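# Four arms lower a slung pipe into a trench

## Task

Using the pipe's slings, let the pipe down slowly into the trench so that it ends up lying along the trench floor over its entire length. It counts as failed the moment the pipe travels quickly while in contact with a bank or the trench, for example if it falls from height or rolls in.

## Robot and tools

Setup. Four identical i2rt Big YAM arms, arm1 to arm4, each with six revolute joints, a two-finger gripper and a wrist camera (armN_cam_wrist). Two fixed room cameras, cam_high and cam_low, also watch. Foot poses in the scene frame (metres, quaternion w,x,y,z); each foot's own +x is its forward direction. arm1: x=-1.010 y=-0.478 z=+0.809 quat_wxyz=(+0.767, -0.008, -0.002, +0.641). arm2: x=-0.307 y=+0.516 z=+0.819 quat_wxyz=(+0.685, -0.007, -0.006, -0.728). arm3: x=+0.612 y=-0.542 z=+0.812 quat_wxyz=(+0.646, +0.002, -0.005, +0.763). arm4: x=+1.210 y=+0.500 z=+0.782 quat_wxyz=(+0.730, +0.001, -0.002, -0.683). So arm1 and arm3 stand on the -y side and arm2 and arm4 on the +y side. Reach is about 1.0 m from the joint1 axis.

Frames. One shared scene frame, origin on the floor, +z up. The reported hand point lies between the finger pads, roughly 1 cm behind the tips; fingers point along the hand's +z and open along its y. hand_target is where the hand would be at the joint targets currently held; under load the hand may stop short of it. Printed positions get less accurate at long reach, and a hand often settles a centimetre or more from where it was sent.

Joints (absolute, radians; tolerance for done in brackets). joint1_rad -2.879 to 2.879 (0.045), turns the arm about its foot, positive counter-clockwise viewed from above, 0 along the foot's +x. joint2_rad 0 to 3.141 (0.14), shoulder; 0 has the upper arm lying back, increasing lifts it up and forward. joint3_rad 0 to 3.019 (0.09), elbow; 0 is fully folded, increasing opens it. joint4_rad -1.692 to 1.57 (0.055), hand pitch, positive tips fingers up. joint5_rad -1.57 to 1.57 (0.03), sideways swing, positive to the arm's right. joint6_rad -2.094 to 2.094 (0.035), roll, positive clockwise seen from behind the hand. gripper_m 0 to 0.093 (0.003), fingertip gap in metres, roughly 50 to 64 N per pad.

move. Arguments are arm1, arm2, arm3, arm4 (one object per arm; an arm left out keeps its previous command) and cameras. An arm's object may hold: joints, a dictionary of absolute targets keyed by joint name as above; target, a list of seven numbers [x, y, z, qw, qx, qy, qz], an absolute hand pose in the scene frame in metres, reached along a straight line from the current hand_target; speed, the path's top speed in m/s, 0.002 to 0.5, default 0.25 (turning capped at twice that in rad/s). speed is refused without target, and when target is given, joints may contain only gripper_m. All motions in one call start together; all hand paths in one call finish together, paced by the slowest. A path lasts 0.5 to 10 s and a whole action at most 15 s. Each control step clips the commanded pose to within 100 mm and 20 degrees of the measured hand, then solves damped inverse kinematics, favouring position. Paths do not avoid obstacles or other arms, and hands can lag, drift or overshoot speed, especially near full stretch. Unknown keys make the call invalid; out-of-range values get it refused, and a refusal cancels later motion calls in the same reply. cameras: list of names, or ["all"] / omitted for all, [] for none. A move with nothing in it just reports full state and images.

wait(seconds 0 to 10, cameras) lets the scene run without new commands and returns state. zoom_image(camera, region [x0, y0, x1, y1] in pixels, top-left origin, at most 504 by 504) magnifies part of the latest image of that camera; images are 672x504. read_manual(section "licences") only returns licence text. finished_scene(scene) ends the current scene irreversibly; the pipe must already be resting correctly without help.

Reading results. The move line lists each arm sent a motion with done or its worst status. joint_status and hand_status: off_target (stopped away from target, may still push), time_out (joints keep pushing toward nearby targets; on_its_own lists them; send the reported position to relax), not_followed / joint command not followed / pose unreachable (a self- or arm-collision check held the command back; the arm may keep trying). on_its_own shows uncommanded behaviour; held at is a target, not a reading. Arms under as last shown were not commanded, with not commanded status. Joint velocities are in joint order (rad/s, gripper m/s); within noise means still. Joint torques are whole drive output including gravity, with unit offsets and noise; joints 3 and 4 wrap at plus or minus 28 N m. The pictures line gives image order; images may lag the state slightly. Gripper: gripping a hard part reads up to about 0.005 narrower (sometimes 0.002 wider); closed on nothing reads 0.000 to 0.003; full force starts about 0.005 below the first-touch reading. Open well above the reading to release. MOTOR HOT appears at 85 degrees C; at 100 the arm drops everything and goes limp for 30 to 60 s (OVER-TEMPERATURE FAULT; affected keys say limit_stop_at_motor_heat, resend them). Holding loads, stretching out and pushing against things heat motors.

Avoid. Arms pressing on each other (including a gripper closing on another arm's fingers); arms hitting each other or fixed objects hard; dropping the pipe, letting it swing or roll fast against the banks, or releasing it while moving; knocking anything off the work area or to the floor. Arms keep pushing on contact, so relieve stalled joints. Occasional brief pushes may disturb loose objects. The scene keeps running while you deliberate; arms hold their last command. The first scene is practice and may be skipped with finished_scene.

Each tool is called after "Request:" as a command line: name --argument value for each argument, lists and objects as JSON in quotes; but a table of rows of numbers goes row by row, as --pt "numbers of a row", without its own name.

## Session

Request:
move --arm1 '{"target":[-0.67,-0.5,0.85,0,0.707,-0.707,0]}' --arm2 '{"target":[-0.69,0.3,0.85,0,0.707,0.707,0]}' --arm3 '{"target":[0.91,-0.5,0.85,0,0.707,-0.707,0]}' --arm4 '{"target":[0.91,0.3,0.85,0,0.707,0.707,0]}'

Scene clock: 3.37 s.
Joint torques (N m): arm1=[1.03 -9.88 7.9 0.99 -0.01 -0.1] | arm2=[-1.32 -14.8 12.14 -0.21 -0.08 0.21] | arm3=[1.96 -10.34 6.54 0.35 -0.06 0.09] | arm4=[0.91 -10.52 6.97 0.66 0.11 0.06]
Heat: arm1: hottest joint2_rad 30 °C; arm2: hottest gripper 29 °C; arm3: hottest joint2_rad 28 °C; arm4: hottest joint5_rad 29 °C.
move: arm1 done; arm2 off_target; arm3 done; arm4 off_target
Joint velocities: within noise
arm1.joint_positions: joint1_rad=-1.469 joint2_rad=+1.438 joint3_rad=+0.783 joint4_rad=-0.949 joint5_rad=-0.011 joint6_rad=-1.629 gripper_m=+0.09396
arm1.joint_status: not commanded
arm1.hand: x=-0.6779 y=-0.5020 z=+0.8482 quat_wxyz=(+0.005, +0.700, -0.714, -0.008) (m; scene frame)
arm1.hand_target: x=-0.6700 y=-0.5000 z=+0.8501 quat_wxyz=(+0.000, +0.707, -0.707, +0.000) (m; scene frame)
arm1.hand_status: done (0.008 m and 1.5 deg from the pose sent, 0.589 m and 55.0 deg at the start; a joint's target at an end of its range on 23 of 101 steps)
arm2.joint_positions: joint1_rad=-0.979 joint2_rad=+1.695 joint3_rad=+1.013 joint4_rad=-0.963 joint5_rad=+0.012 joint6_rad=-1.057 gripper_m=+0.09396
arm2.joint_status: not commanded
arm2.hand: x=-0.6656 y=+0.3090 z=+0.8334 quat_wxyz=(-0.009, -0.700, -0.713, -0.031) (m; scene frame)
arm2.hand_target: x=-0.6892 y=+0.3005 z=+0.8508 quat_wxyz=(+0.000, -0.707, -0.707, +0.000) (m; scene frame)
arm2.hand_status: off_target (0.031 m and 3.8 deg from the pose sent, 0.673 m and 70.3 deg at the start)
arm3.joint_positions: joint1_rad=-1.596 joint2_rad=+1.336 joint3_rad=+0.680 joint4_rad=-0.939 joint5_rad=+0.006 joint6_rad=-1.428 gripper_m=+0.09396
arm3.joint_status: not commanded
arm3.hand: x=+0.9055 y=-0.5028 z=+0.8470 quat_wxyz=(+0.007, +0.706, -0.708, -0.008) (m; scene frame)
arm3.hand_target: x=+0.9099 y=-0.5000 z=+0.8500 quat_wxyz=(+0.000, +0.707, -0.707, +0.000) (m; scene frame)
arm3.hand_status: done (0.006 m and 1.2 deg from the pose sent, 0.613 m and 68.3 deg at the start; pose on its path clipped on 8 of 101 steps; a joint's target at an end of its range on 12 of 101 steps)
arm4.joint_positions: joint1_rad=-1.053 joint2_rad=+1.438 joint3_rad=+0.872 joint4_rad=-1.037 joint5_rad=+0.002 joint6_rad=-0.971 gripper_m=+0.09396
arm4.joint_status: not commanded
arm4.hand: x=+0.9139 y=+0.3057 z=+0.8436 quat_wxyz=(-0.005, -0.713, -0.701, -0.016) (m; scene frame)
arm4.hand_target: x=+0.9102 y=+0.3001 z=+0.8501 quat_wxyz=(+0.000, -0.707, -0.707, +0.000) (m; scene frame)
arm4.hand_status: off_target (0.009 m and 2.1 deg from the pose sent, 0.655 m and 75.3 deg at the start; a joint's target at an end of its range on 19 of 101 steps)
pictures: arm1_cam_wrist, arm2_cam_wrist, arm3_cam_wrist, arm4_cam_wrist, cam_high, cam_low

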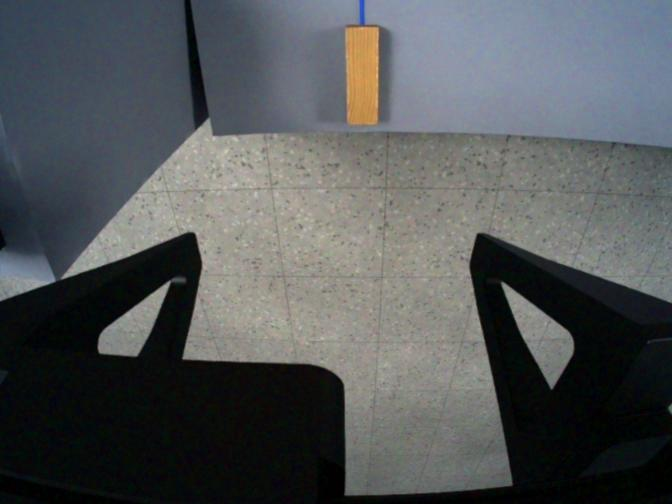

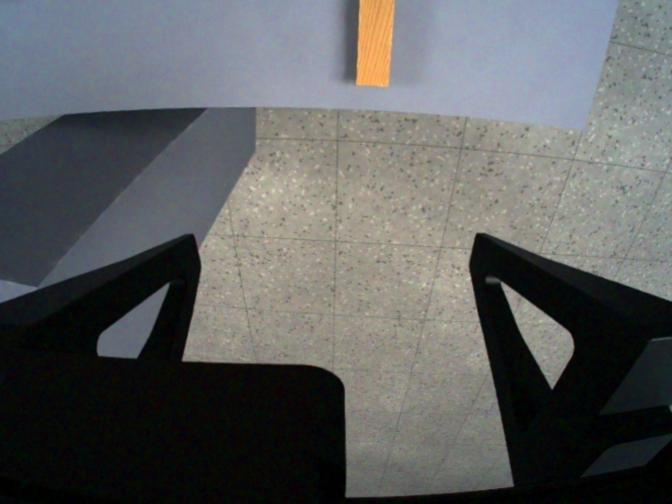

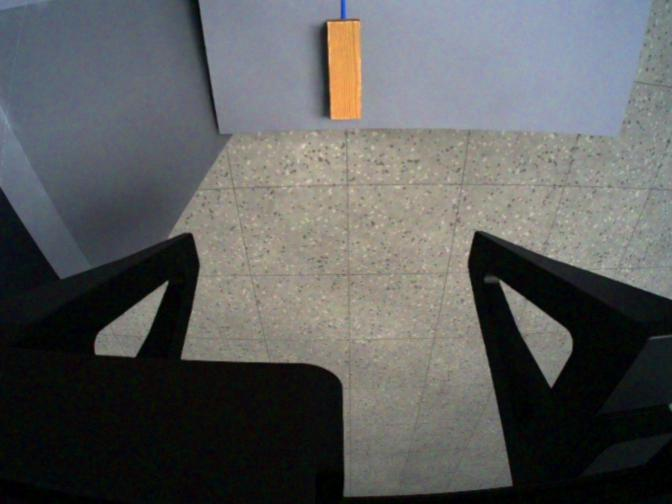

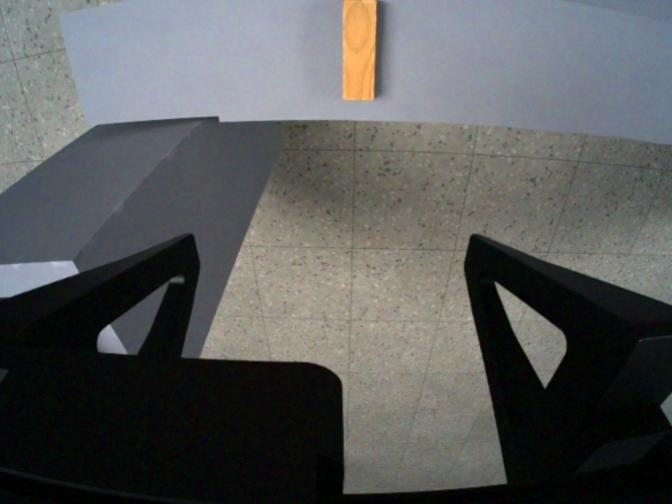

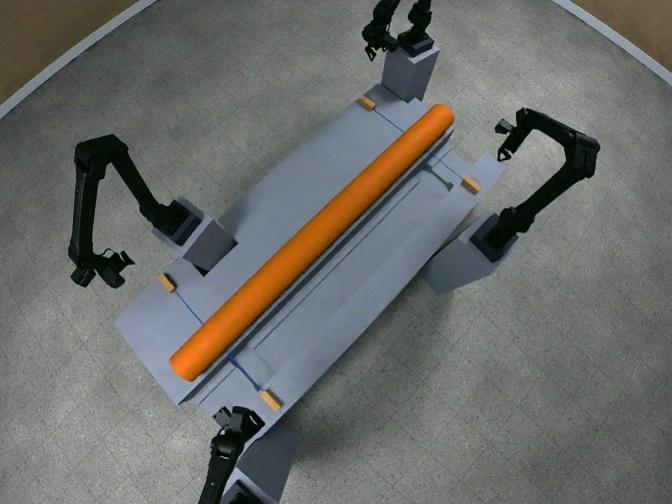

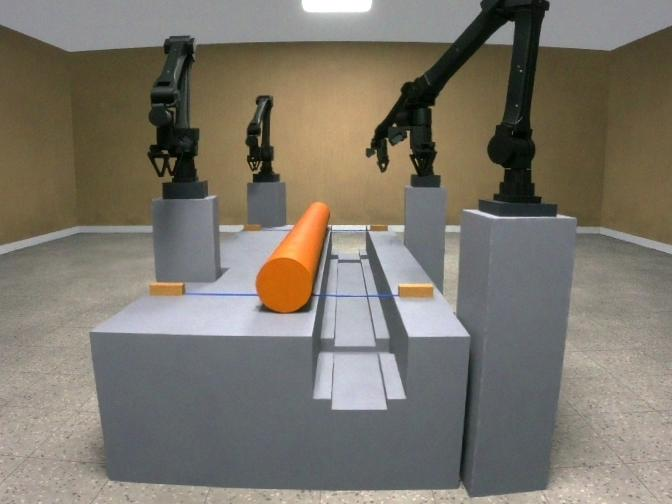

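Request:
move --arm1 '{"target":[-0.66,-0.505,0.60,0,0.707,-0.707,0]}' --arm2 '{"target":[-0.69,0.31,0.60,0,0.707,0.707,0]}' --arm3 '{"target":[0.905,-0.516,0.60,0,0.707,-0.707,0]}' --arm4 '{"target":[0.897,0.305,0.60,0,0.707,0.707,0]}' --cameras '["arm1_cam_wrist","arm2_cam_wrist","arm3_cam_wrist","arm4_cam_wrist"]'

Scene clock: 8.17 s.
Joint torques (N m): arm1=[0.15 -14.21 2.51 1.02 0.02 -0.08] | arm2=[-1.49 -18.14 5.29 -0.01 -0.1 0.05] | arm3=[0.62 -15.38 0.72 0.35 -0.09 -0.08] | arm4=[-0.44 -14.21 3.49 0.59 0.1 -0.01]
Heat: arm1: hottest joint2_rad 30 °C; arm2: hottest joint3_rad 29 °C; arm3: hottest joint2_rad 29 °C; arm4: hottest joint5_rad 29 °C.
move: arm1 done; arm2 off_target; arm3 done; arm4 off_target
Joint velocities: within noise
arm1.joint_positions: joint1_rad=-1.469 joint2_rad=+2.143 joint3_rad=+0.740 joint4_rad=-0.200 joint5_rad=-0.010 joint6_rad=-1.635 gripper_m=+0.09396
arm1.joint_status: not commanded
arm1.hand: x=-0.6682 y=-0.5048 z=+0.6014 quat_wxyz=(+0.005, +0.703, -0.711, -0.007) (m; scene frame)
arm1.hand_target: x=-0.6601 y=-0.5050 z=+0.6002 quat_wxyz=(+0.000, +0.707, -0.707, +0.000) (m; scene frame)
arm1.hand_status: done (0.008 m and 1.2 deg from the pose sent, 0.249 m and 1.5 deg at the start)
arm2.joint_positions: joint1_rad=-1.004 joint2_rad=+2.254 joint3_rad=+0.982 joint4_rad=-0.357 joint5_rad=+0.013 joint6_rad=-1.070 gripper_m=+0.09396
arm2.joint_status: not commanded
arm2.hand: x=-0.6685 y=+0.3155 z=+0.5920 quat_wxyz=(-0.007, -0.705, -0.709, -0.023) (m; scene frame)
arm2.hand_target: x=-0.6897 y=+0.3103 z=+0.6005 quat_wxyz=(+0.000, -0.707, -0.707, +0.000) (m; scene frame)
arm2.hand_status: off_target (0.024 m and 2.8 deg from the pose sent, 0.235 m and 3.8 deg at the start)
arm3.joint_positions: joint1_rad=-1.636 joint2_rad=+2.134 joint3_rad=+0.589 joint4_rad=-0.053 joint5_rad=+0.007 joint6_rad=-1.472 gripper_m=+0.09396
arm3.joint_status: not commanded
arm3.hand: x=+0.8960 y=-0.5136 z=+0.5978 quat_wxyz=(+0.008, +0.708, -0.706, -0.008) (m; scene frame)
arm3.hand_target: x=+0.9048 y=-0.5160 z=+0.6001 quat_wxyz=(+0.000, +0.707, -0.707, +0.000) (m; scene frame)
arm3.hand_status: done (0.010 m and 1.3 deg from the pose sent, 0.247 m and 1.2 deg at the start)
arm4.joint_positions: joint1_rad=-1.068 joint2_rad=+2.077 joint3_rad=+0.758 joint4_rad=-0.300 joint5_rad=+0.003 joint6_rad=-0.999 gripper_m=+0.09396
arm4.joint_status: not commanded
arm4.hand: x=+0.9170 y=+0.3127 z=+0.5924 quat_wxyz=(-0.006, -0.708, -0.706, -0.025) (m; scene frame)
arm4.hand_target: x=+0.8971 y=+0.3051 z=+0.6004 quat_wxyz=(+0.000, -0.707, -0.707, +0.000) (m; scene frame)
arm4.hand_status: off_target (0.023 m and 2.9 deg from the pose sent, 0.244 m and 2.1 deg at the start)
pictures: arm1_cam_wrist, arm2_cam_wrist, arm3_cam_wrist, arm4_cam_wrist

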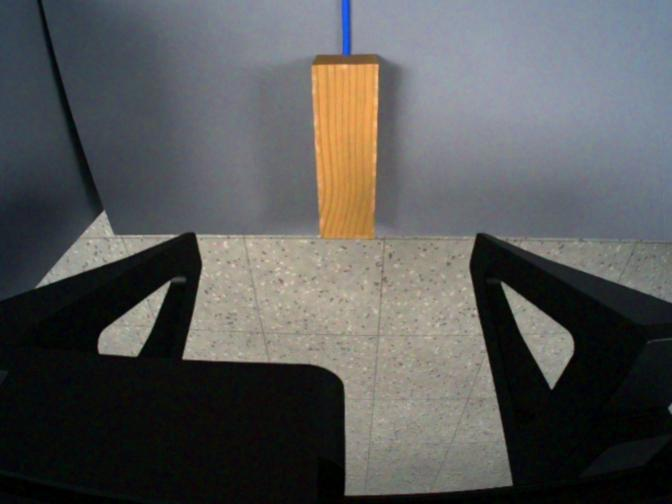

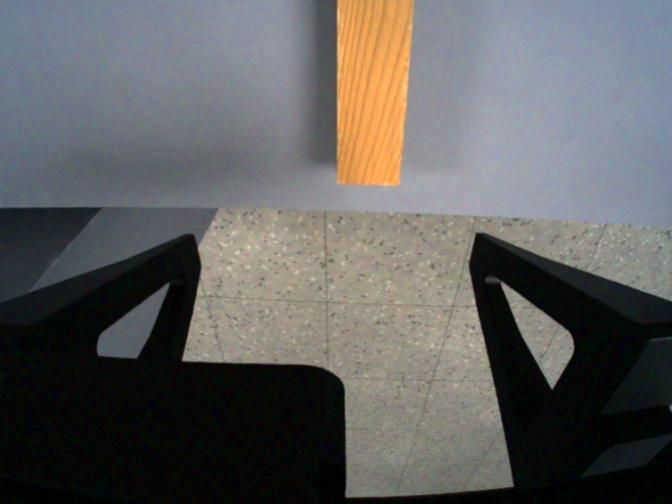

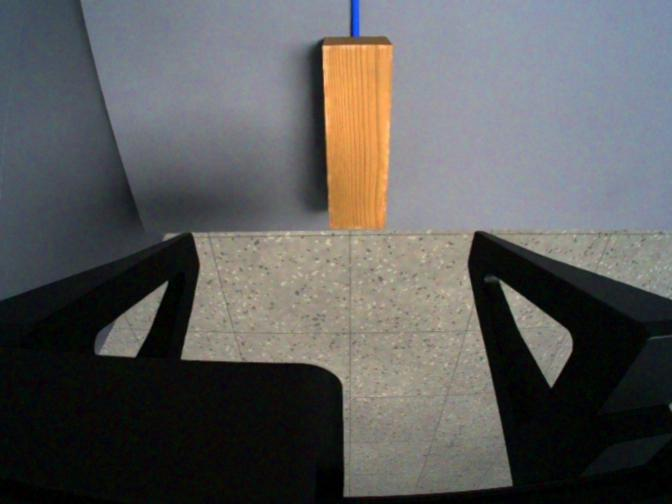

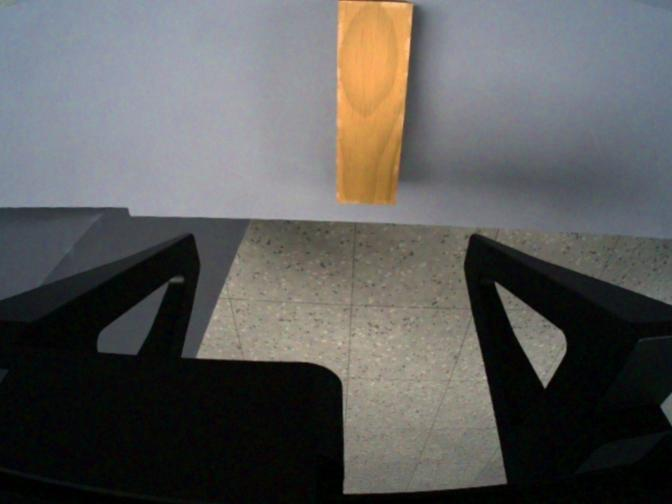

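Request:
move --arm1 '{"target":[-0.674,-0.515,0.485,0,0.707,-0.707,0],"speed":0.2}' --arm2 '{"target":[-0.697,0.294,0.485,0,0.707,0.707,0],"speed":0.2}' --arm3 '{"target":[0.898,-0.520,0.485,0,0.707,-0.707,0],"speed":0.2}' --arm4 '{"target":[0.888,0.304,0.488,0,0.707,0.707,0],"speed":0.2}' --cameras '["arm1_cam_wrist","arm2_cam_wrist","arm3_cam_wrist","arm4_cam_wrist"]'

Scene clock: 16.60 s.
Joint torques (N m): arm1=[-0.91 -14.62 -0.12 0.98 0 -0.11] | arm2=[0.03 -19.31 3.37 0.09 -0.14 0.21] | arm3=[0.5 -16.44 -1.43 0.39 -0.09 -0.08] | arm4=[-0.44 -15.21 1.33 0.65 0.09 -0.01]
Heat: arm1: hottest joint2_rad 30 °C; arm2: hottest joint2_rad 29 °C; arm3: hottest joint2_rad 29 °C; arm4: hottest joint5_rad 29 °C.
move: arm1 done; arm2 off_target; arm3 done; arm4 off_target
Joint velocities: within noise
arm1.joint_positions: joint1_rad=-1.490 joint2_rad=+2.496 joint3_rad=+0.853 joint4_rad=+0.052 joint5_rad=-0.010 joint6_rad=-1.665 gripper_m=+0.09396
arm1.joint_status: not commanded
arm1.hand: x=-0.6748 y=-0.5122 z=+0.4888 quat_wxyz=(+0.001, +0.706, -0.708, -0.003) (m; scene frame)
arm1.hand_target: x=-0.6739 y=-0.5150 z=+0.4851 quat_wxyz=(+0.000, +0.707, -0.707, +0.000) (m; scene frame)
arm1.hand_status: done (0.005 m and 0.4 deg from the pose sent, 0.117 m and 1.2 deg at the start)
arm2.joint_positions: joint1_rad=-1.004 joint2_rad=+2.564 joint3_rad=+1.161 joint4_rad=-0.219 joint5_rad=+0.013 joint6_rad=-1.065 gripper_m=+0.09396
arm2.joint_status: not commanded
arm2.hand: x=-0.6825 y=+0.3060 z=+0.4795 quat_wxyz=(-0.006, -0.707, -0.707, -0.020) (m; scene frame)
arm2.hand_target: x=-0.6968 y=+0.2941 z=+0.4853 quat_wxyz=(+0.000, -0.707, -0.707, +0.000) (m; scene frame)
arm2.hand_status: off_target (0.020 m and 2.4 deg from the pose sent, 0.113 m and 2.8 deg at the start)
arm3.joint_positions: joint1_rad=-1.652 joint2_rad=+2.531 joint3_rad=+0.735 joint4_rad=+0.208 joint5_rad=+0.007 joint6_rad=-1.488 gripper_m=+0.09396
arm3.joint_status: not commanded
arm3.hand: x=+0.8936 y=-0.5171 z=+0.4847 quat_wxyz=(+0.004, +0.708, -0.706, -0.005) (m; scene frame)
arm3.hand_target: x=+0.8980 y=-0.5201 z=+0.4850 quat_wxyz=(+0.000, +0.707, -0.707, +0.000) (m; scene frame)
arm3.hand_status: done (0.005 m and 0.8 deg from the pose sent, 0.113 m and 1.3 deg at the start)
arm4.joint_positions: joint1_rad=-1.079 joint2_rad=+2.413 joint3_rad=+0.898 joint4_rad=-0.089 joint5_rad=+0.003 joint6_rad=-1.011 gripper_m=+0.09396
arm4.joint_status: not commanded
arm4.hand: x=+0.9028 y=+0.3081 z=+0.4839 quat_wxyz=(-0.005, -0.708, -0.706, -0.017) (m; scene frame)
arm4.hand_target: x=+0.8880 y=+0.3041 z=+0.4883 quat_wxyz=(+0.000, -0.707, -0.707, +0.000) (m; scene frame)
arm4.hand_status: off_target (0.016 m and 2.0 deg from the pose sent, 0.109 m and 2.9 deg at the start)
pictures: arm1_cam_wrist, arm2_cam_wrist, arm3_cam_wrist, arm4_cam_wrist

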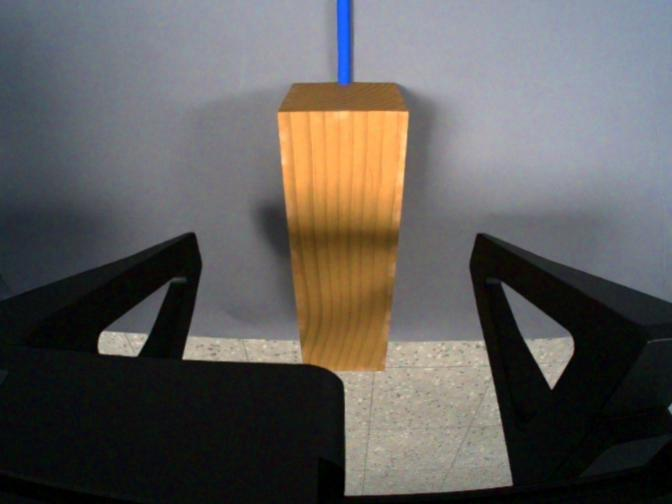

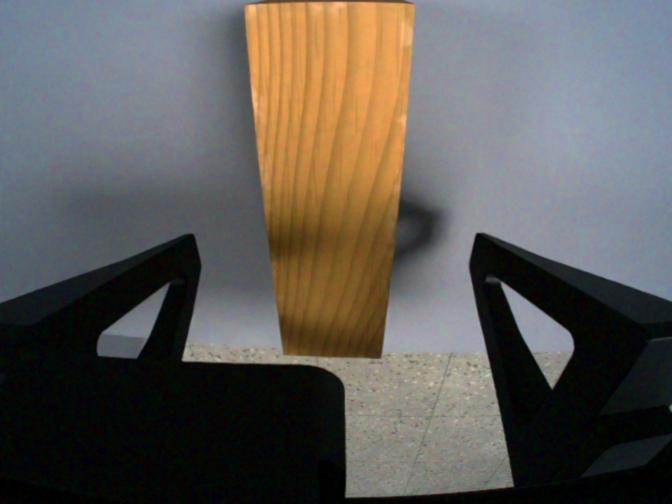

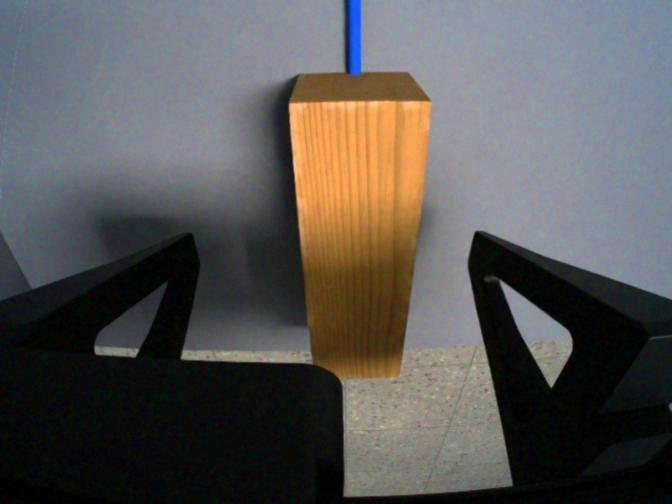

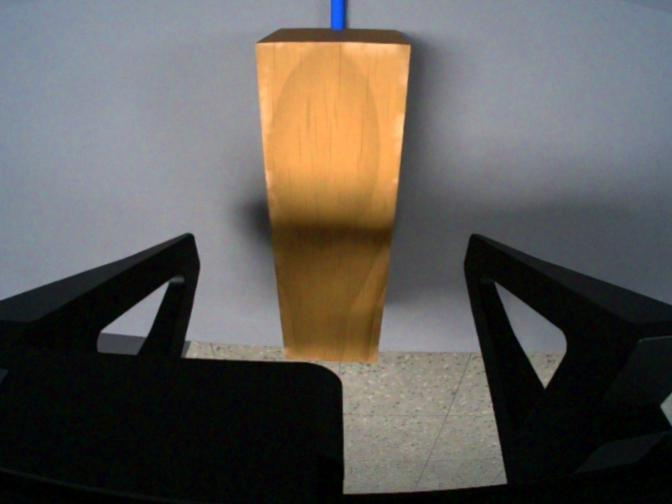

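Request:
move --arm1 '{"target":[-0.678,-0.520,0.458,0,0.707,-0.707,0],"speed":0.1}' --arm2 '{"target":[-0.686,0.298,0.460,0,0.707,0.707,0],"speed":0.1}' --arm3 '{"target":[0.901,-0.525,0.457,0,0.707,-0.707,0],"speed":0.1}' --arm4 '{"target":[0.899,0.303,0.460,0,0.707,0.707,0],"speed":0.1}' --cameras '["arm1_cam_wrist","arm2_cam_wrist","arm3_cam_wrist","arm4_cam_wrist"]'

Request:
move --arm1 '{"joints":{"gripper_m":0.03}}' --arm2 '{"joints":{"gripper_m":0.03}}' --arm3 '{"joints":{"gripper_m":0.03}}' --arm4 '{"joints":{"gripper_m":0.03}}' --cameras '["arm1_cam_wrist","arm3_cam_wrist"]'

Scene clock: 22.37 s.
Joint torques (N m): arm1=[-0.97 -13.74 -0.23 0.91 0.03 -0.07] | arm2=[0.26 -17.55 3.06 0.06 -0.17 0.21] | arm3=[0.56 -15.74 -1.37 0.39 -0.09 -0.07] | arm4=[0.79 -13.63 0.94 0.75 -0.04 0.19]
Heat: arm1: hottest joint2_rad 30 °C; arm2: hottest joint2_rad 29 °C; arm3: hottest joint2_rad 29 °C; arm4: hottest joint5_rad 29 °C.
move: arm1 done; arm2 done; arm3 done; arm4 done
Joint velocities: within noise
arm1.joint_positions: joint1_rad=-1.505 joint2_rad=+2.565 joint3_rad=+0.890 joint4_rad=+0.095 joint5_rad=-0.010 joint6_rad=-1.680 gripper_m=+0.09396
arm1.joint_status: not commanded
arm1.hand: x=-0.6730 y=-0.5175 z=+0.4659 quat_wxyz=(-0.003, +0.706, -0.708, +0.002) (m; scene frame)
arm1.hand_target: x=-0.6781 y=-0.5200 z=+0.4583 quat_wxyz=(+0.000, +0.707, -0.707, +0.000) (m; scene frame)
arm1.hand_status: done (0.010 m and 0.4 deg from the pose sent, 0.032 m and 0.4 deg at the start)
arm2.joint_positions: joint1_rad=-1.003 joint2_rad=+2.605 joint3_rad=+1.169 joint4_rad=-0.164 joint5_rad=+0.014 joint6_rad=-1.060 gripper_m=+0.09396
arm2.joint_status: not commanded
arm2.hand: x=-0.6814 y=+0.3060 z=+0.4628 quat_wxyz=(-0.003, -0.708, -0.706, -0.009) (m; scene frame)
arm2.hand_target: x=-0.6858 y=+0.2981 z=+0.4601 quat_wxyz=(+0.000, -0.707, -0.707, +0.000) (m; scene frame)
arm2.hand_status: done (0.010 m and 1.1 deg from the pose sent, 0.021 m and 2.4 deg at the start)
arm3.joint_positions: joint1_rad=-1.671 joint2_rad=+2.603 joint3_rad=+0.792 joint4_rad=+0.236 joint5_rad=+0.007 joint6_rad=-1.507 gripper_m=+0.09396
arm3.joint_status: not commanded
arm3.hand: x=+0.9020 y=-0.5217 z=+0.4605 quat_wxyz=(+0.000, +0.708, -0.707, -0.002) (m; scene frame)
arm3.hand_target: x=+0.9011 y=-0.5250 z=+0.4571 quat_wxyz=(+0.000, +0.707, -0.707, +0.000) (m; scene frame)
arm3.hand_status: done (0.005 m and 0.2 deg from the pose sent, 0.030 m and 0.8 deg at the start)
arm4.joint_positions: joint1_rad=-1.079 joint2_rad=+2.474 joint3_rad=+0.916 joint4_rad=-0.027 joint5_rad=+0.006 joint6_rad=-1.011 gripper_m=+0.09396
arm4.joint_status: not commanded
arm4.hand: x=+0.9025 y=+0.3083 z=+0.4627 quat_wxyz=(-0.001, -0.708, -0.706, -0.008) (m; scene frame)
arm4.hand_target: x=+0.8991 y=+0.3030 z=+0.4601 quat_wxyz=(+0.000, -0.707, -0.707, +0.000) (m; scene frame)
arm4.hand_status: done (0.007 m and 0.9 deg from the pose sent, 0.025 m and 2.1 deg at the start)
pictures: arm1_cam_wrist, arm2_cam_wrist, arm3_cam_wrist, arm4_cam_wrist

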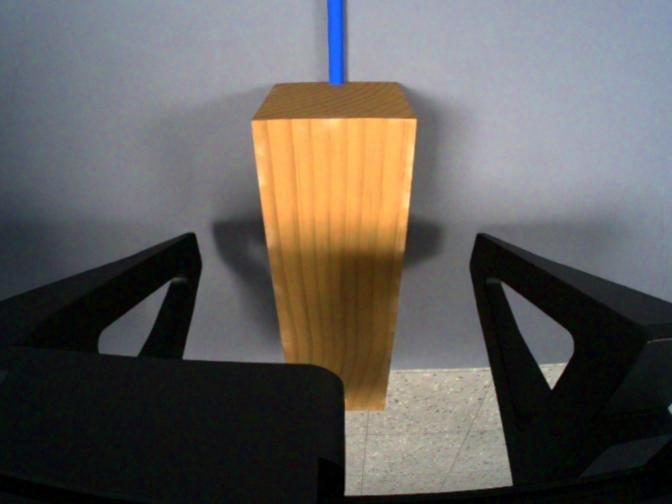

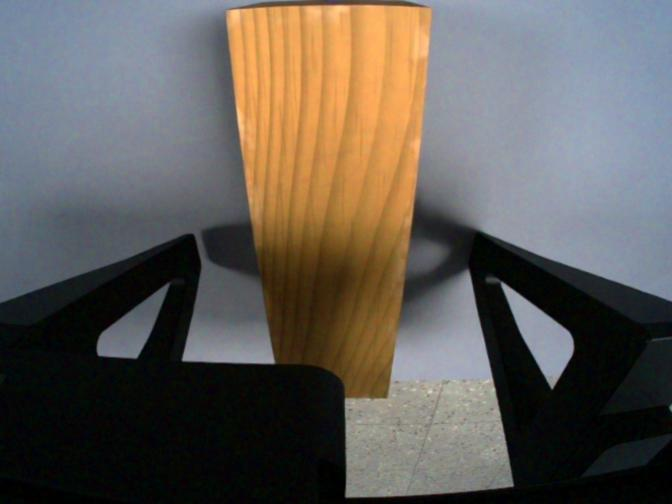

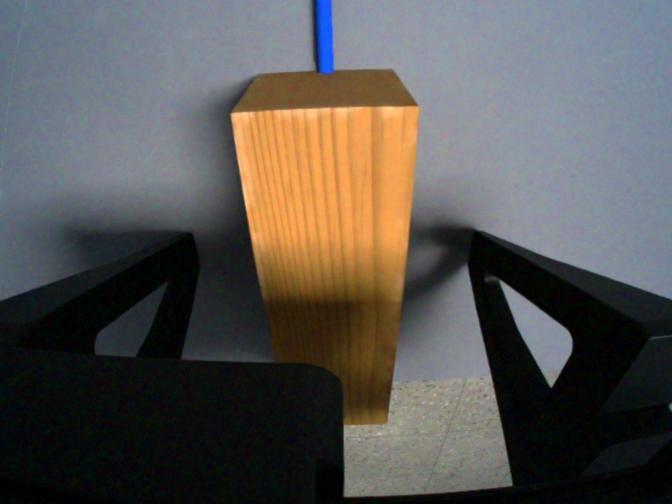

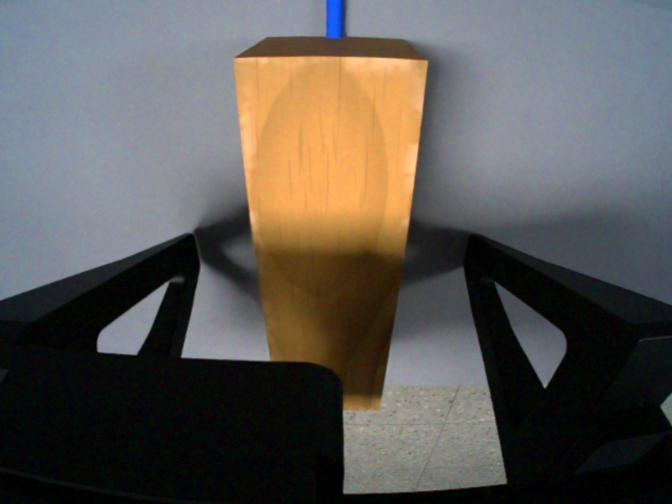

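Scene clock: 23.00 s.
Joint torques (N m): arm1=[-1.08 -13.63 -0.28 0.85 0.06 -0.1] | arm2=[0.26 -17.49 2.97 0.03 -0.17 0.2] | arm3=[0.44 -15.74 -1.43 0.43 -0.11 -0.04] | arm4=[0.79 -13.57 0.62 0.58 -0.05 0.19]
Heat: arm1: hottest joint2_rad 30 °C; arm2: hottest joint2_rad 29 °C; arm3: hottest joint2_rad 29 °C; arm4: hottest joint5_rad 29 °C.
move: arm1 off_target; arm2 off_target; arm3 off_target; arm4 off_target
Joint velocities: within noise
arm1.joint_positions: joint1_rad=-1.505 joint2_rad=+2.565 joint3_rad=+0.890 joint4_rad=+0.095 joint5_rad=-0.010 joint6_rad=-1.682 gripper_m=+0.03425
arm1.joint_status: gripper_m off_target (ended at +0.03428, target +0.03000)
arm1.hand: x=-0.6730 y=-0.5175 z=+0.4659 quat_wxyz=(-0.003, +0.707, -0.707, +0.002) (m; scene frame)
arm1.hand_target: x=-0.6781 y=-0.5199 z=+0.4583 quat_wxyz=(+0.000, +0.707, -0.707, +0.000) (m; scene frame)
arm1.hand_status: not commanded
arm2.joint_positions: joint1_rad=-1.003 joint2_rad=+2.605 joint3_rad=+1.169 joint4_rad=-0.162 joint5_rad=+0.014 joint6_rad=-1.060 gripper_m=+0.03475
arm2.joint_status: gripper_m off_target (ended at +0.03478, target +0.03000)
arm2.hand: x=-0.6821 y=+0.3056 z=+0.4629 quat_wxyz=(-0.002, -0.708, -0.706, -0.008) (m; scene frame)
arm2.hand_target: x=-0.6859 y=+0.2980 z=+0.4601 quat_wxyz=(+0.000, -0.707, -0.707, +0.000) (m; scene frame)
arm2.hand_status: not commanded
arm3.joint_positions: joint1_rad=-1.671 joint2_rad=+2.603 joint3_rad=+0.792 joint4_rad=+0.236 joint5_rad=+0.007 joint6_rad=-1.509 gripper_m=+0.03490
arm3.joint_status: gripper_m off_target (ended at +0.03493, target +0.03000)
arm3.hand: x=+0.9021 y=-0.5217 z=+0.4605 quat_wxyz=(-0.001, +0.708, -0.706, -0.001) (m; scene frame)
arm3.hand_target: x=+0.9012 y=-0.5249 z=+0.4571 quat_wxyz=(+0.000, +0.707, -0.707, +0.000) (m; scene frame)
arm3.hand_status: not commanded
arm4.joint_positions: joint1_rad=-1.079 joint2_rad=+2.475 joint3_rad=+0.920 joint4_rad=-0.022 joint5_rad=+0.006 joint6_rad=-1.011 gripper_m=+0.03487
arm4.joint_status: gripper_m off_target (ended at +0.03490, target +0.03000)
arm4.hand: x=+0.8996 y=+0.3064 z=+0.4625 quat_wxyz=(+0.000, -0.708, -0.706, -0.004) (m; scene frame)
arm4.hand_target: x=+0.8989 y=+0.3028 z=+0.4602 quat_wxyz=(+0.000, -0.707, -0.707, +0.000) (m; scene frame)
arm4.hand_status: not commanded
pictures: arm1_cam_wrist, arm3_cam_wrist

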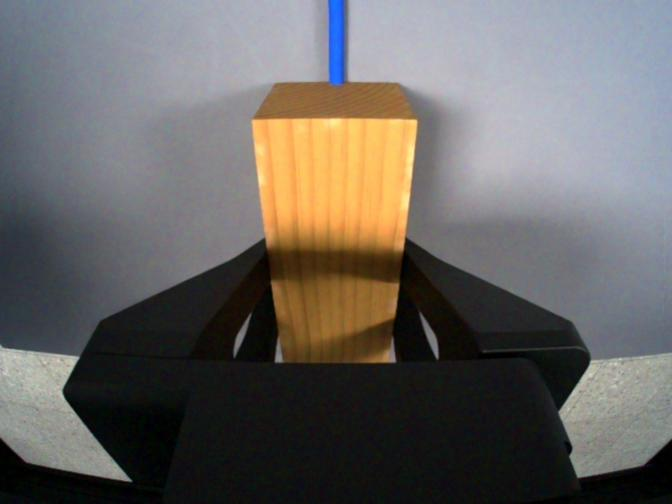

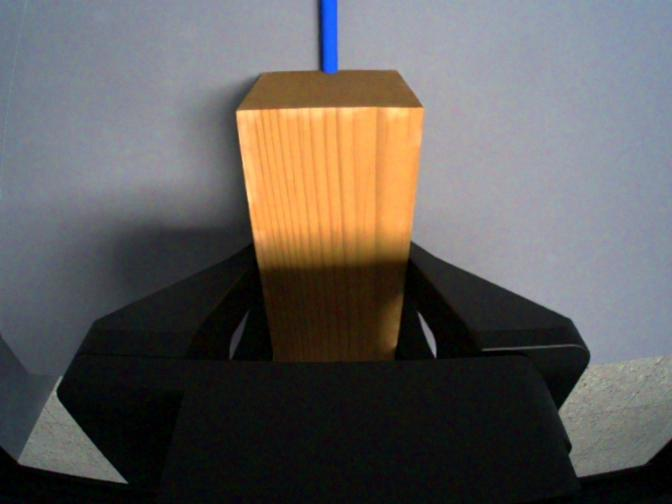

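Request:
move --arm1 '{"target":[-0.675,-0.36,0.70,0,0.707,-0.707,0],"speed":0.15}' --arm2 '{"target":[-0.682,0.14,0.70,0,0.707,0.707,0],"speed":0.15}' --arm3 '{"target":[0.898,-0.36,0.70,0,0.707,-0.707,0],"speed":0.15}' --arm4 '{"target":[0.898,0.14,0.70,0,0.707,0.707,0],"speed":0.15}' --cameras '["cam_low"]'

Request:
move --arm1 '{"target":[-0.668,-0.36,0.82,0,0.707,-0.707,0],"speed":0.06}' --arm2 '{"target":[-0.690,0.13,0.83,0,0.707,0.707,0],"speed":0.06}' --arm3 '{"target":[0.906,-0.36,0.82,0,0.707,-0.707,0],"speed":0.06}' --arm4 '{"target":[0.890,0.13,0.835,0,0.707,0.707,0],"speed":0.06}' --cameras '["cam_low"]'

Request:
move --arm1 '{"target":[-0.658,-0.36,0.88,0,0.707,-0.707,0],"speed":0.05}' --arm2 '{"target":[-0.698,0.14,0.90,0,0.707,0.707,0],"speed":0.05}' --arm3 '{"target":[0.92,-0.36,0.88,0,0.707,-0.707,0],"speed":0.05}' --arm4 '{"target":[0.887,0.14,0.905,0,0.707,0.707,0],"speed":0.05}' --cameras '["cam_low","cam_high"]'

Scene clock: 31.00 s.
Joint torques (N m): arm1=[0.15 -13.51 5.08 -0.03 -0.15 0.07] | arm2=[-0.03 -20.48 9.68 -0.96 -0.19 0.23] | arm3=[1.49 -15.27 4.55 -0.39 -0.23 0.09] | arm4=[0.79 -16.91 7.56 -0.32 -0.02 0.3]
Heat: arm1: hottest joint2_rad 31 °C; arm2: hottest joint2_rad 31 °C; arm3: hottest joint2_rad 30 °C; arm4: hottest joint5_rad 29 °C.
move: arm1 off_target; arm2 off_target; arm3 off_target; arm4 off_target
Joint velocities: within noise
arm1.joint_positions: joint1_rad=-1.058 joint2_rad=+1.845 joint3_rad=+0.709 joint4_rad=-0.458 joint5_rad=-0.012 joint6_rad=-1.243 gripper_m=+0.03425
arm1.joint_status: not commanded
arm1.hand: x=-0.6833 y=-0.3643 z=+0.6946 quat_wxyz=(+0.006, +0.709, -0.705, -0.002) (m; scene frame)
arm1.hand_target: x=-0.6751 y=-0.3601 z=+0.7000 quat_wxyz=(+0.000, +0.707, -0.707, +0.000) (m; scene frame)
arm1.hand_status: off_target (0.011 m and 0.8 deg from the pose sent, 0.282 m and 0.4 deg at the start)
arm2.joint_positions: joint1_rad=-0.728 joint2_rad=+2.156 joint3_rad=+1.245 joint4_rad=-0.708 joint5_rad=+0.012 joint6_rad=-0.790 gripper_m=+0.03475
arm2.joint_status: not commanded
arm2.hand: x=-0.6708 y=+0.1568 z=+0.6852 quat_wxyz=(+0.000, -0.707, -0.707, -0.018) (m; scene frame)
arm2.hand_target: x=-0.6817 y=+0.1403 z=+0.7004 quat_wxyz=(+0.000, -0.707, -0.707, +0.000) (m; scene frame)
arm2.hand_status: off_target (0.025 m and 2.0 deg from the pose sent, 0.289 m and 1.0 deg at the start)
arm3.joint_positions: joint1_rad=-1.170 joint2_rad=+1.831 joint3_rad=+0.661 joint4_rad=-0.429 joint5_rad=+0.007 joint6_rad=-1.009 gripper_m=+0.03490
arm3.joint_status: not commanded
arm3.hand: x=+0.8892 y=-0.3674 z=+0.6940 quat_wxyz=(+0.010, +0.709, -0.706, -0.002) (m; scene frame)
arm3.hand_target: x=+0.8980 y=-0.3601 z=+0.7001 quat_wxyz=(+0.000, +0.707, -0.707, +0.000) (m; scene frame)
arm3.hand_status: off_target (0.013 m and 1.2 deg from the pose sent, 0.289 m and 0.3 deg at the start)
arm4.joint_positions: joint1_rad=-0.785 joint2_rad=+1.973 joint3_rad=+1.057 joint4_rad=-0.696 joint5_rad=+0.006 joint6_rad=-0.726 gripper_m=+0.03487
arm4.joint_status: not commanded
arm4.hand: x=+0.9097 y=+0.1583 z=+0.6830 quat_wxyz=(+0.002, -0.704, -0.710, -0.021) (m; scene frame)
arm4.hand_target: x=+0.8985 y=+0.1404 z=+0.7003 quat_wxyz=(+0.000, -0.707, -0.707, +0.000) (m; scene frame)
arm4.hand_status: off_target (0.028 m and 2.5 deg from the pose sent, 0.290 m and 0.5 deg at the start)
pictures: cam_low

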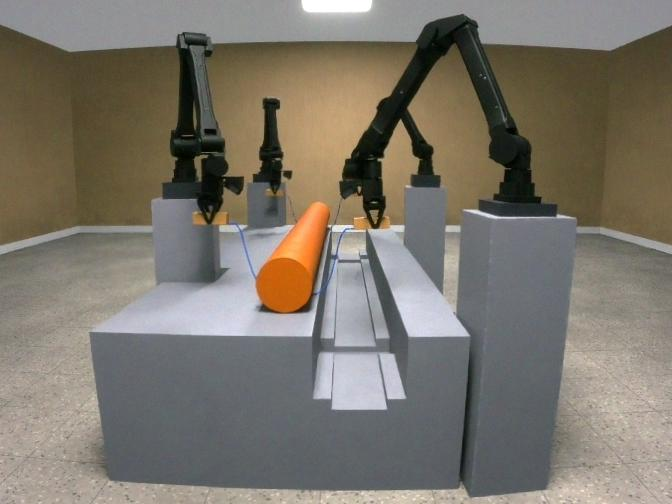

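Scene clock: 33.87 s.
Joint torques (N m): arm1=[-1.79 -17.85 9.72 -1.52 0.63 -0.09] | arm2=[-1.73 -28.1 12.71 -3.4 0.21 -0.02] | arm3=[-0.15 -19.9 8.21 -2.11 0.41 -0.08] | arm4=[-0.73 -24.76 10.77 -2.76 0.27 0.06]
Heat: arm1: hottest joint2_rad 31 °C; arm2: hottest joint2_rad 31 °C; arm3: hottest joint2_rad 30 °C; arm4: hottest joint3_rad 29 °C.
move: arm1 off_target; arm2 off_target; arm3 off_target; arm4 off_target
Joint velocities: within noise
arm1.joint_positions: joint1_rad=-1.043 joint2_rad=+1.621 joint3_rad=+0.752 joint4_rad=-0.786 joint5_rad=-0.029 joint6_rad=-1.232 gripper_m=+0.03425
arm1.joint_status: not commanded
arm1.hand: x=-0.6972 y=-0.3598 z=+0.7787 quat_wxyz=(+0.030, +0.710, -0.703, -0.023) (m; scene frame)
arm1.hand_target: x=-0.6696 y=-0.3602 z=+0.8177 quat_wxyz=(+0.000, +0.707, -0.707, +0.001) (m; scene frame)
arm1.hand_status: off_target (0.051 m and 4.4 deg from the pose sent, 0.126 m and 0.8 deg at the start)
arm2.joint_positions: joint1_rad=-0.699 joint2_rad=+2.048 joint3_rad=+1.312 joint4_rad=-0.929 joint5_rad=+0.004 joint6_rad=-0.763 gripper_m=+0.03475
arm2.joint_status: not commanded
arm2.hand: x=-0.6636 y=+0.1420 z=+0.7591 quat_wxyz=(-0.002, -0.706, -0.707, -0.040) (m; scene frame)
arm2.hand_target: x=-0.6877 y=+0.1319 z=+0.8265 quat_wxyz=(+0.001, -0.707, -0.707, +0.001) (m; scene frame)
arm2.hand_status: off_target (0.077 m and 4.6 deg from the pose sent, 0.149 m and 2.1 deg at the start)
arm3.joint_positions: joint1_rad=-1.158 joint2_rad=+1.592 joint3_rad=+0.718 joint4_rad=-0.777 joint5_rad=-0.007 joint6_rad=-1.002 gripper_m=+0.03490
arm3.joint_status: not commanded
arm3.hand: x=+0.8823 y=-0.3651 z=+0.7820 quat_wxyz=(+0.034, +0.710, -0.703, -0.014) (m; scene frame)
arm3.hand_target: x=+0.9050 y=-0.3603 z=+0.8175 quat_wxyz=(+0.000, +0.707, -0.707, +0.000) (m; scene frame)
arm3.hand_status: off_target (0.045 m and 4.3 deg from the pose sent, 0.127 m and 1.2 deg at the start)
arm4.joint_positions: joint1_rad=-0.760 joint2_rad=+1.858 joint3_rad=+1.154 joint4_rad=-0.959 joint5_rad=+0.000 joint6_rad=-0.701 gripper_m=+0.03487
arm4.joint_status: not commanded
arm4.hand: x=+0.9136 y=+0.1446 z=+0.7617 quat_wxyz=(+0.001, -0.704, -0.709, -0.047) (m; scene frame)
arm4.hand_target: x=+0.8924 y=+0.1323 z=+0.8306 quat_wxyz=(+0.000, -0.707, -0.707, +0.001) (m; scene frame)
arm4.hand_status: off_target (0.078 m and 5.4 deg from the pose sent, 0.156 m and 2.5 deg at the start)
pictures: cam_low

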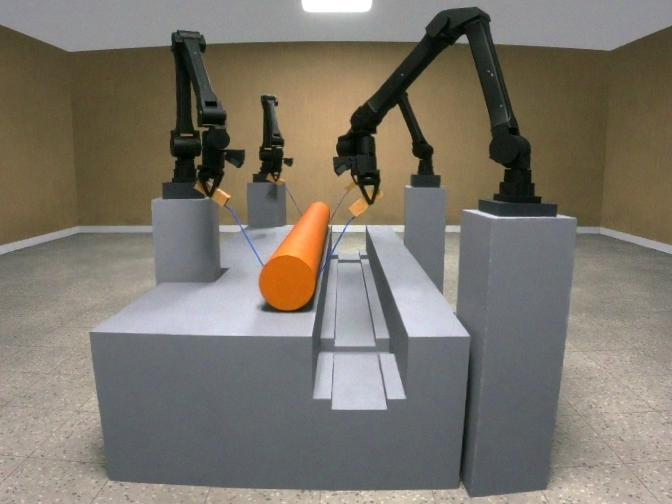

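Scene clock: 35.90 s.
Joint torques (N m): arm1=[-3.08 -17.79 12.07 -1.63 0.68 -0.23] | arm2=[-3.43 -28.86 14.69 -3.6 0.32 -0.18] | arm3=[-1.55 -20.31 10.47 -2.29 0.5 -0.24] | arm4=[-1.85 -25 12.56 -3 0.35 -0.11]
Heat: arm1: hottest joint2_rad 31 °C; arm2: hottest joint2_rad 31 °C; arm3: hottest joint2_rad 30 °C; arm4: hottest joint3_rad 29 °C.
move: arm1 off_target; arm2 off_target; arm3 off_target; arm4 off_target
Joint velocities: within noise
arm1.joint_positions: joint1_rad=-1.043 joint2_rad=+1.539 joint3_rad=+0.829 joint4_rad=-0.967 joint5_rad=-0.029 joint6_rad=-1.230 gripper_m=+0.03425
arm1.joint_status: not commanded
arm1.hand: x=-0.6914 y=-0.3569 z=+0.8280 quat_wxyz=(+0.040, +0.709, -0.704, -0.027) (m; scene frame)
arm1.hand_target: x=-0.6608 y=-0.3603 z=+0.8773 quat_wxyz=(+0.000, +0.707, -0.707, +0.001) (m; scene frame)
arm1.hand_status: off_target (0.062 m and 5.5 deg from the pose sent, 0.109 m and 4.4 deg at the start)
arm2.joint_positions: joint1_rad=-0.699 joint2_rad=+1.968 joint3_rad=+1.362 joint4_rad=-1.078 joint5_rad=+0.004 joint6_rad=-0.768 gripper_m=+0.03475
arm2.joint_status: not commanded
arm2.hand: x=-0.6640 y=+0.1425 z=+0.8159 quat_wxyz=(-0.002, -0.704, -0.709, -0.050) (m; scene frame)
arm2.hand_target: x=-0.6942 y=+0.1425 z=+0.8954 quat_wxyz=(+0.002, -0.707, -0.707, +0.001) (m; scene frame)
arm2.hand_status: off_target (0.091 m and 5.8 deg from the pose sent, 0.145 m and 4.6 deg at the start)
arm3.joint_positions: joint1_rad=-1.158 joint2_rad=+1.513 joint3_rad=+0.803 joint4_rad=-0.963 joint5_rad=-0.007 joint6_rad=-1.003 gripper_m=+0.03490
arm3.joint_status: not commanded
arm3.hand: x=+0.8898 y=-0.3606 z=+0.8314 quat_wxyz=(+0.045, +0.710, -0.703, -0.016) (m; scene frame)
arm3.hand_target: x=+0.9178 y=-0.3606 z=+0.8770 quat_wxyz=(+0.000, +0.707, -0.708, +0.001) (m; scene frame)
arm3.hand_status: off_target (0.057 m and 5.5 deg from the pose sent, 0.105 m and 4.3 deg at the start)
arm4.joint_positions: joint1_rad=-0.760 joint2_rad=+1.771 joint3_rad=+1.210 joint4_rad=-1.121 joint5_rad=+0.000 joint6_rad=-0.701 gripper_m=+0.03487
arm4.joint_status: not commanded
arm4.hand: x=+0.9151 y=+0.1468 z=+0.8202 quat_wxyz=(+0.002, -0.704, -0.708, -0.056) (m; scene frame)
arm4.hand_target: x=+0.8907 y=+0.1430 z=+0.8994 quat_wxyz=(+0.001, -0.707, -0.707, +0.001) (m; scene frame)
arm4.hand_status: off_target (0.090 m and 6.4 deg from the pose sent, 0.146 m and 5.4 deg at the start)
pictures: cam_high, cam_low

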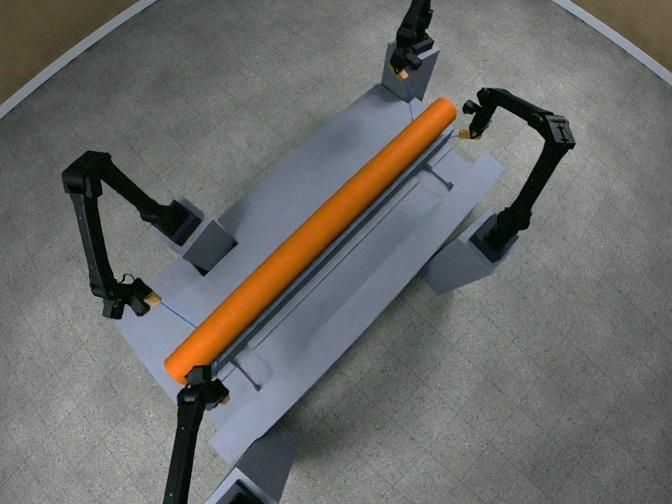

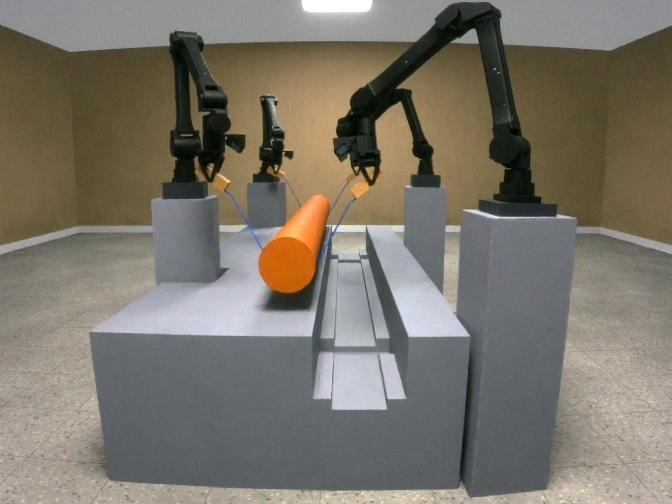

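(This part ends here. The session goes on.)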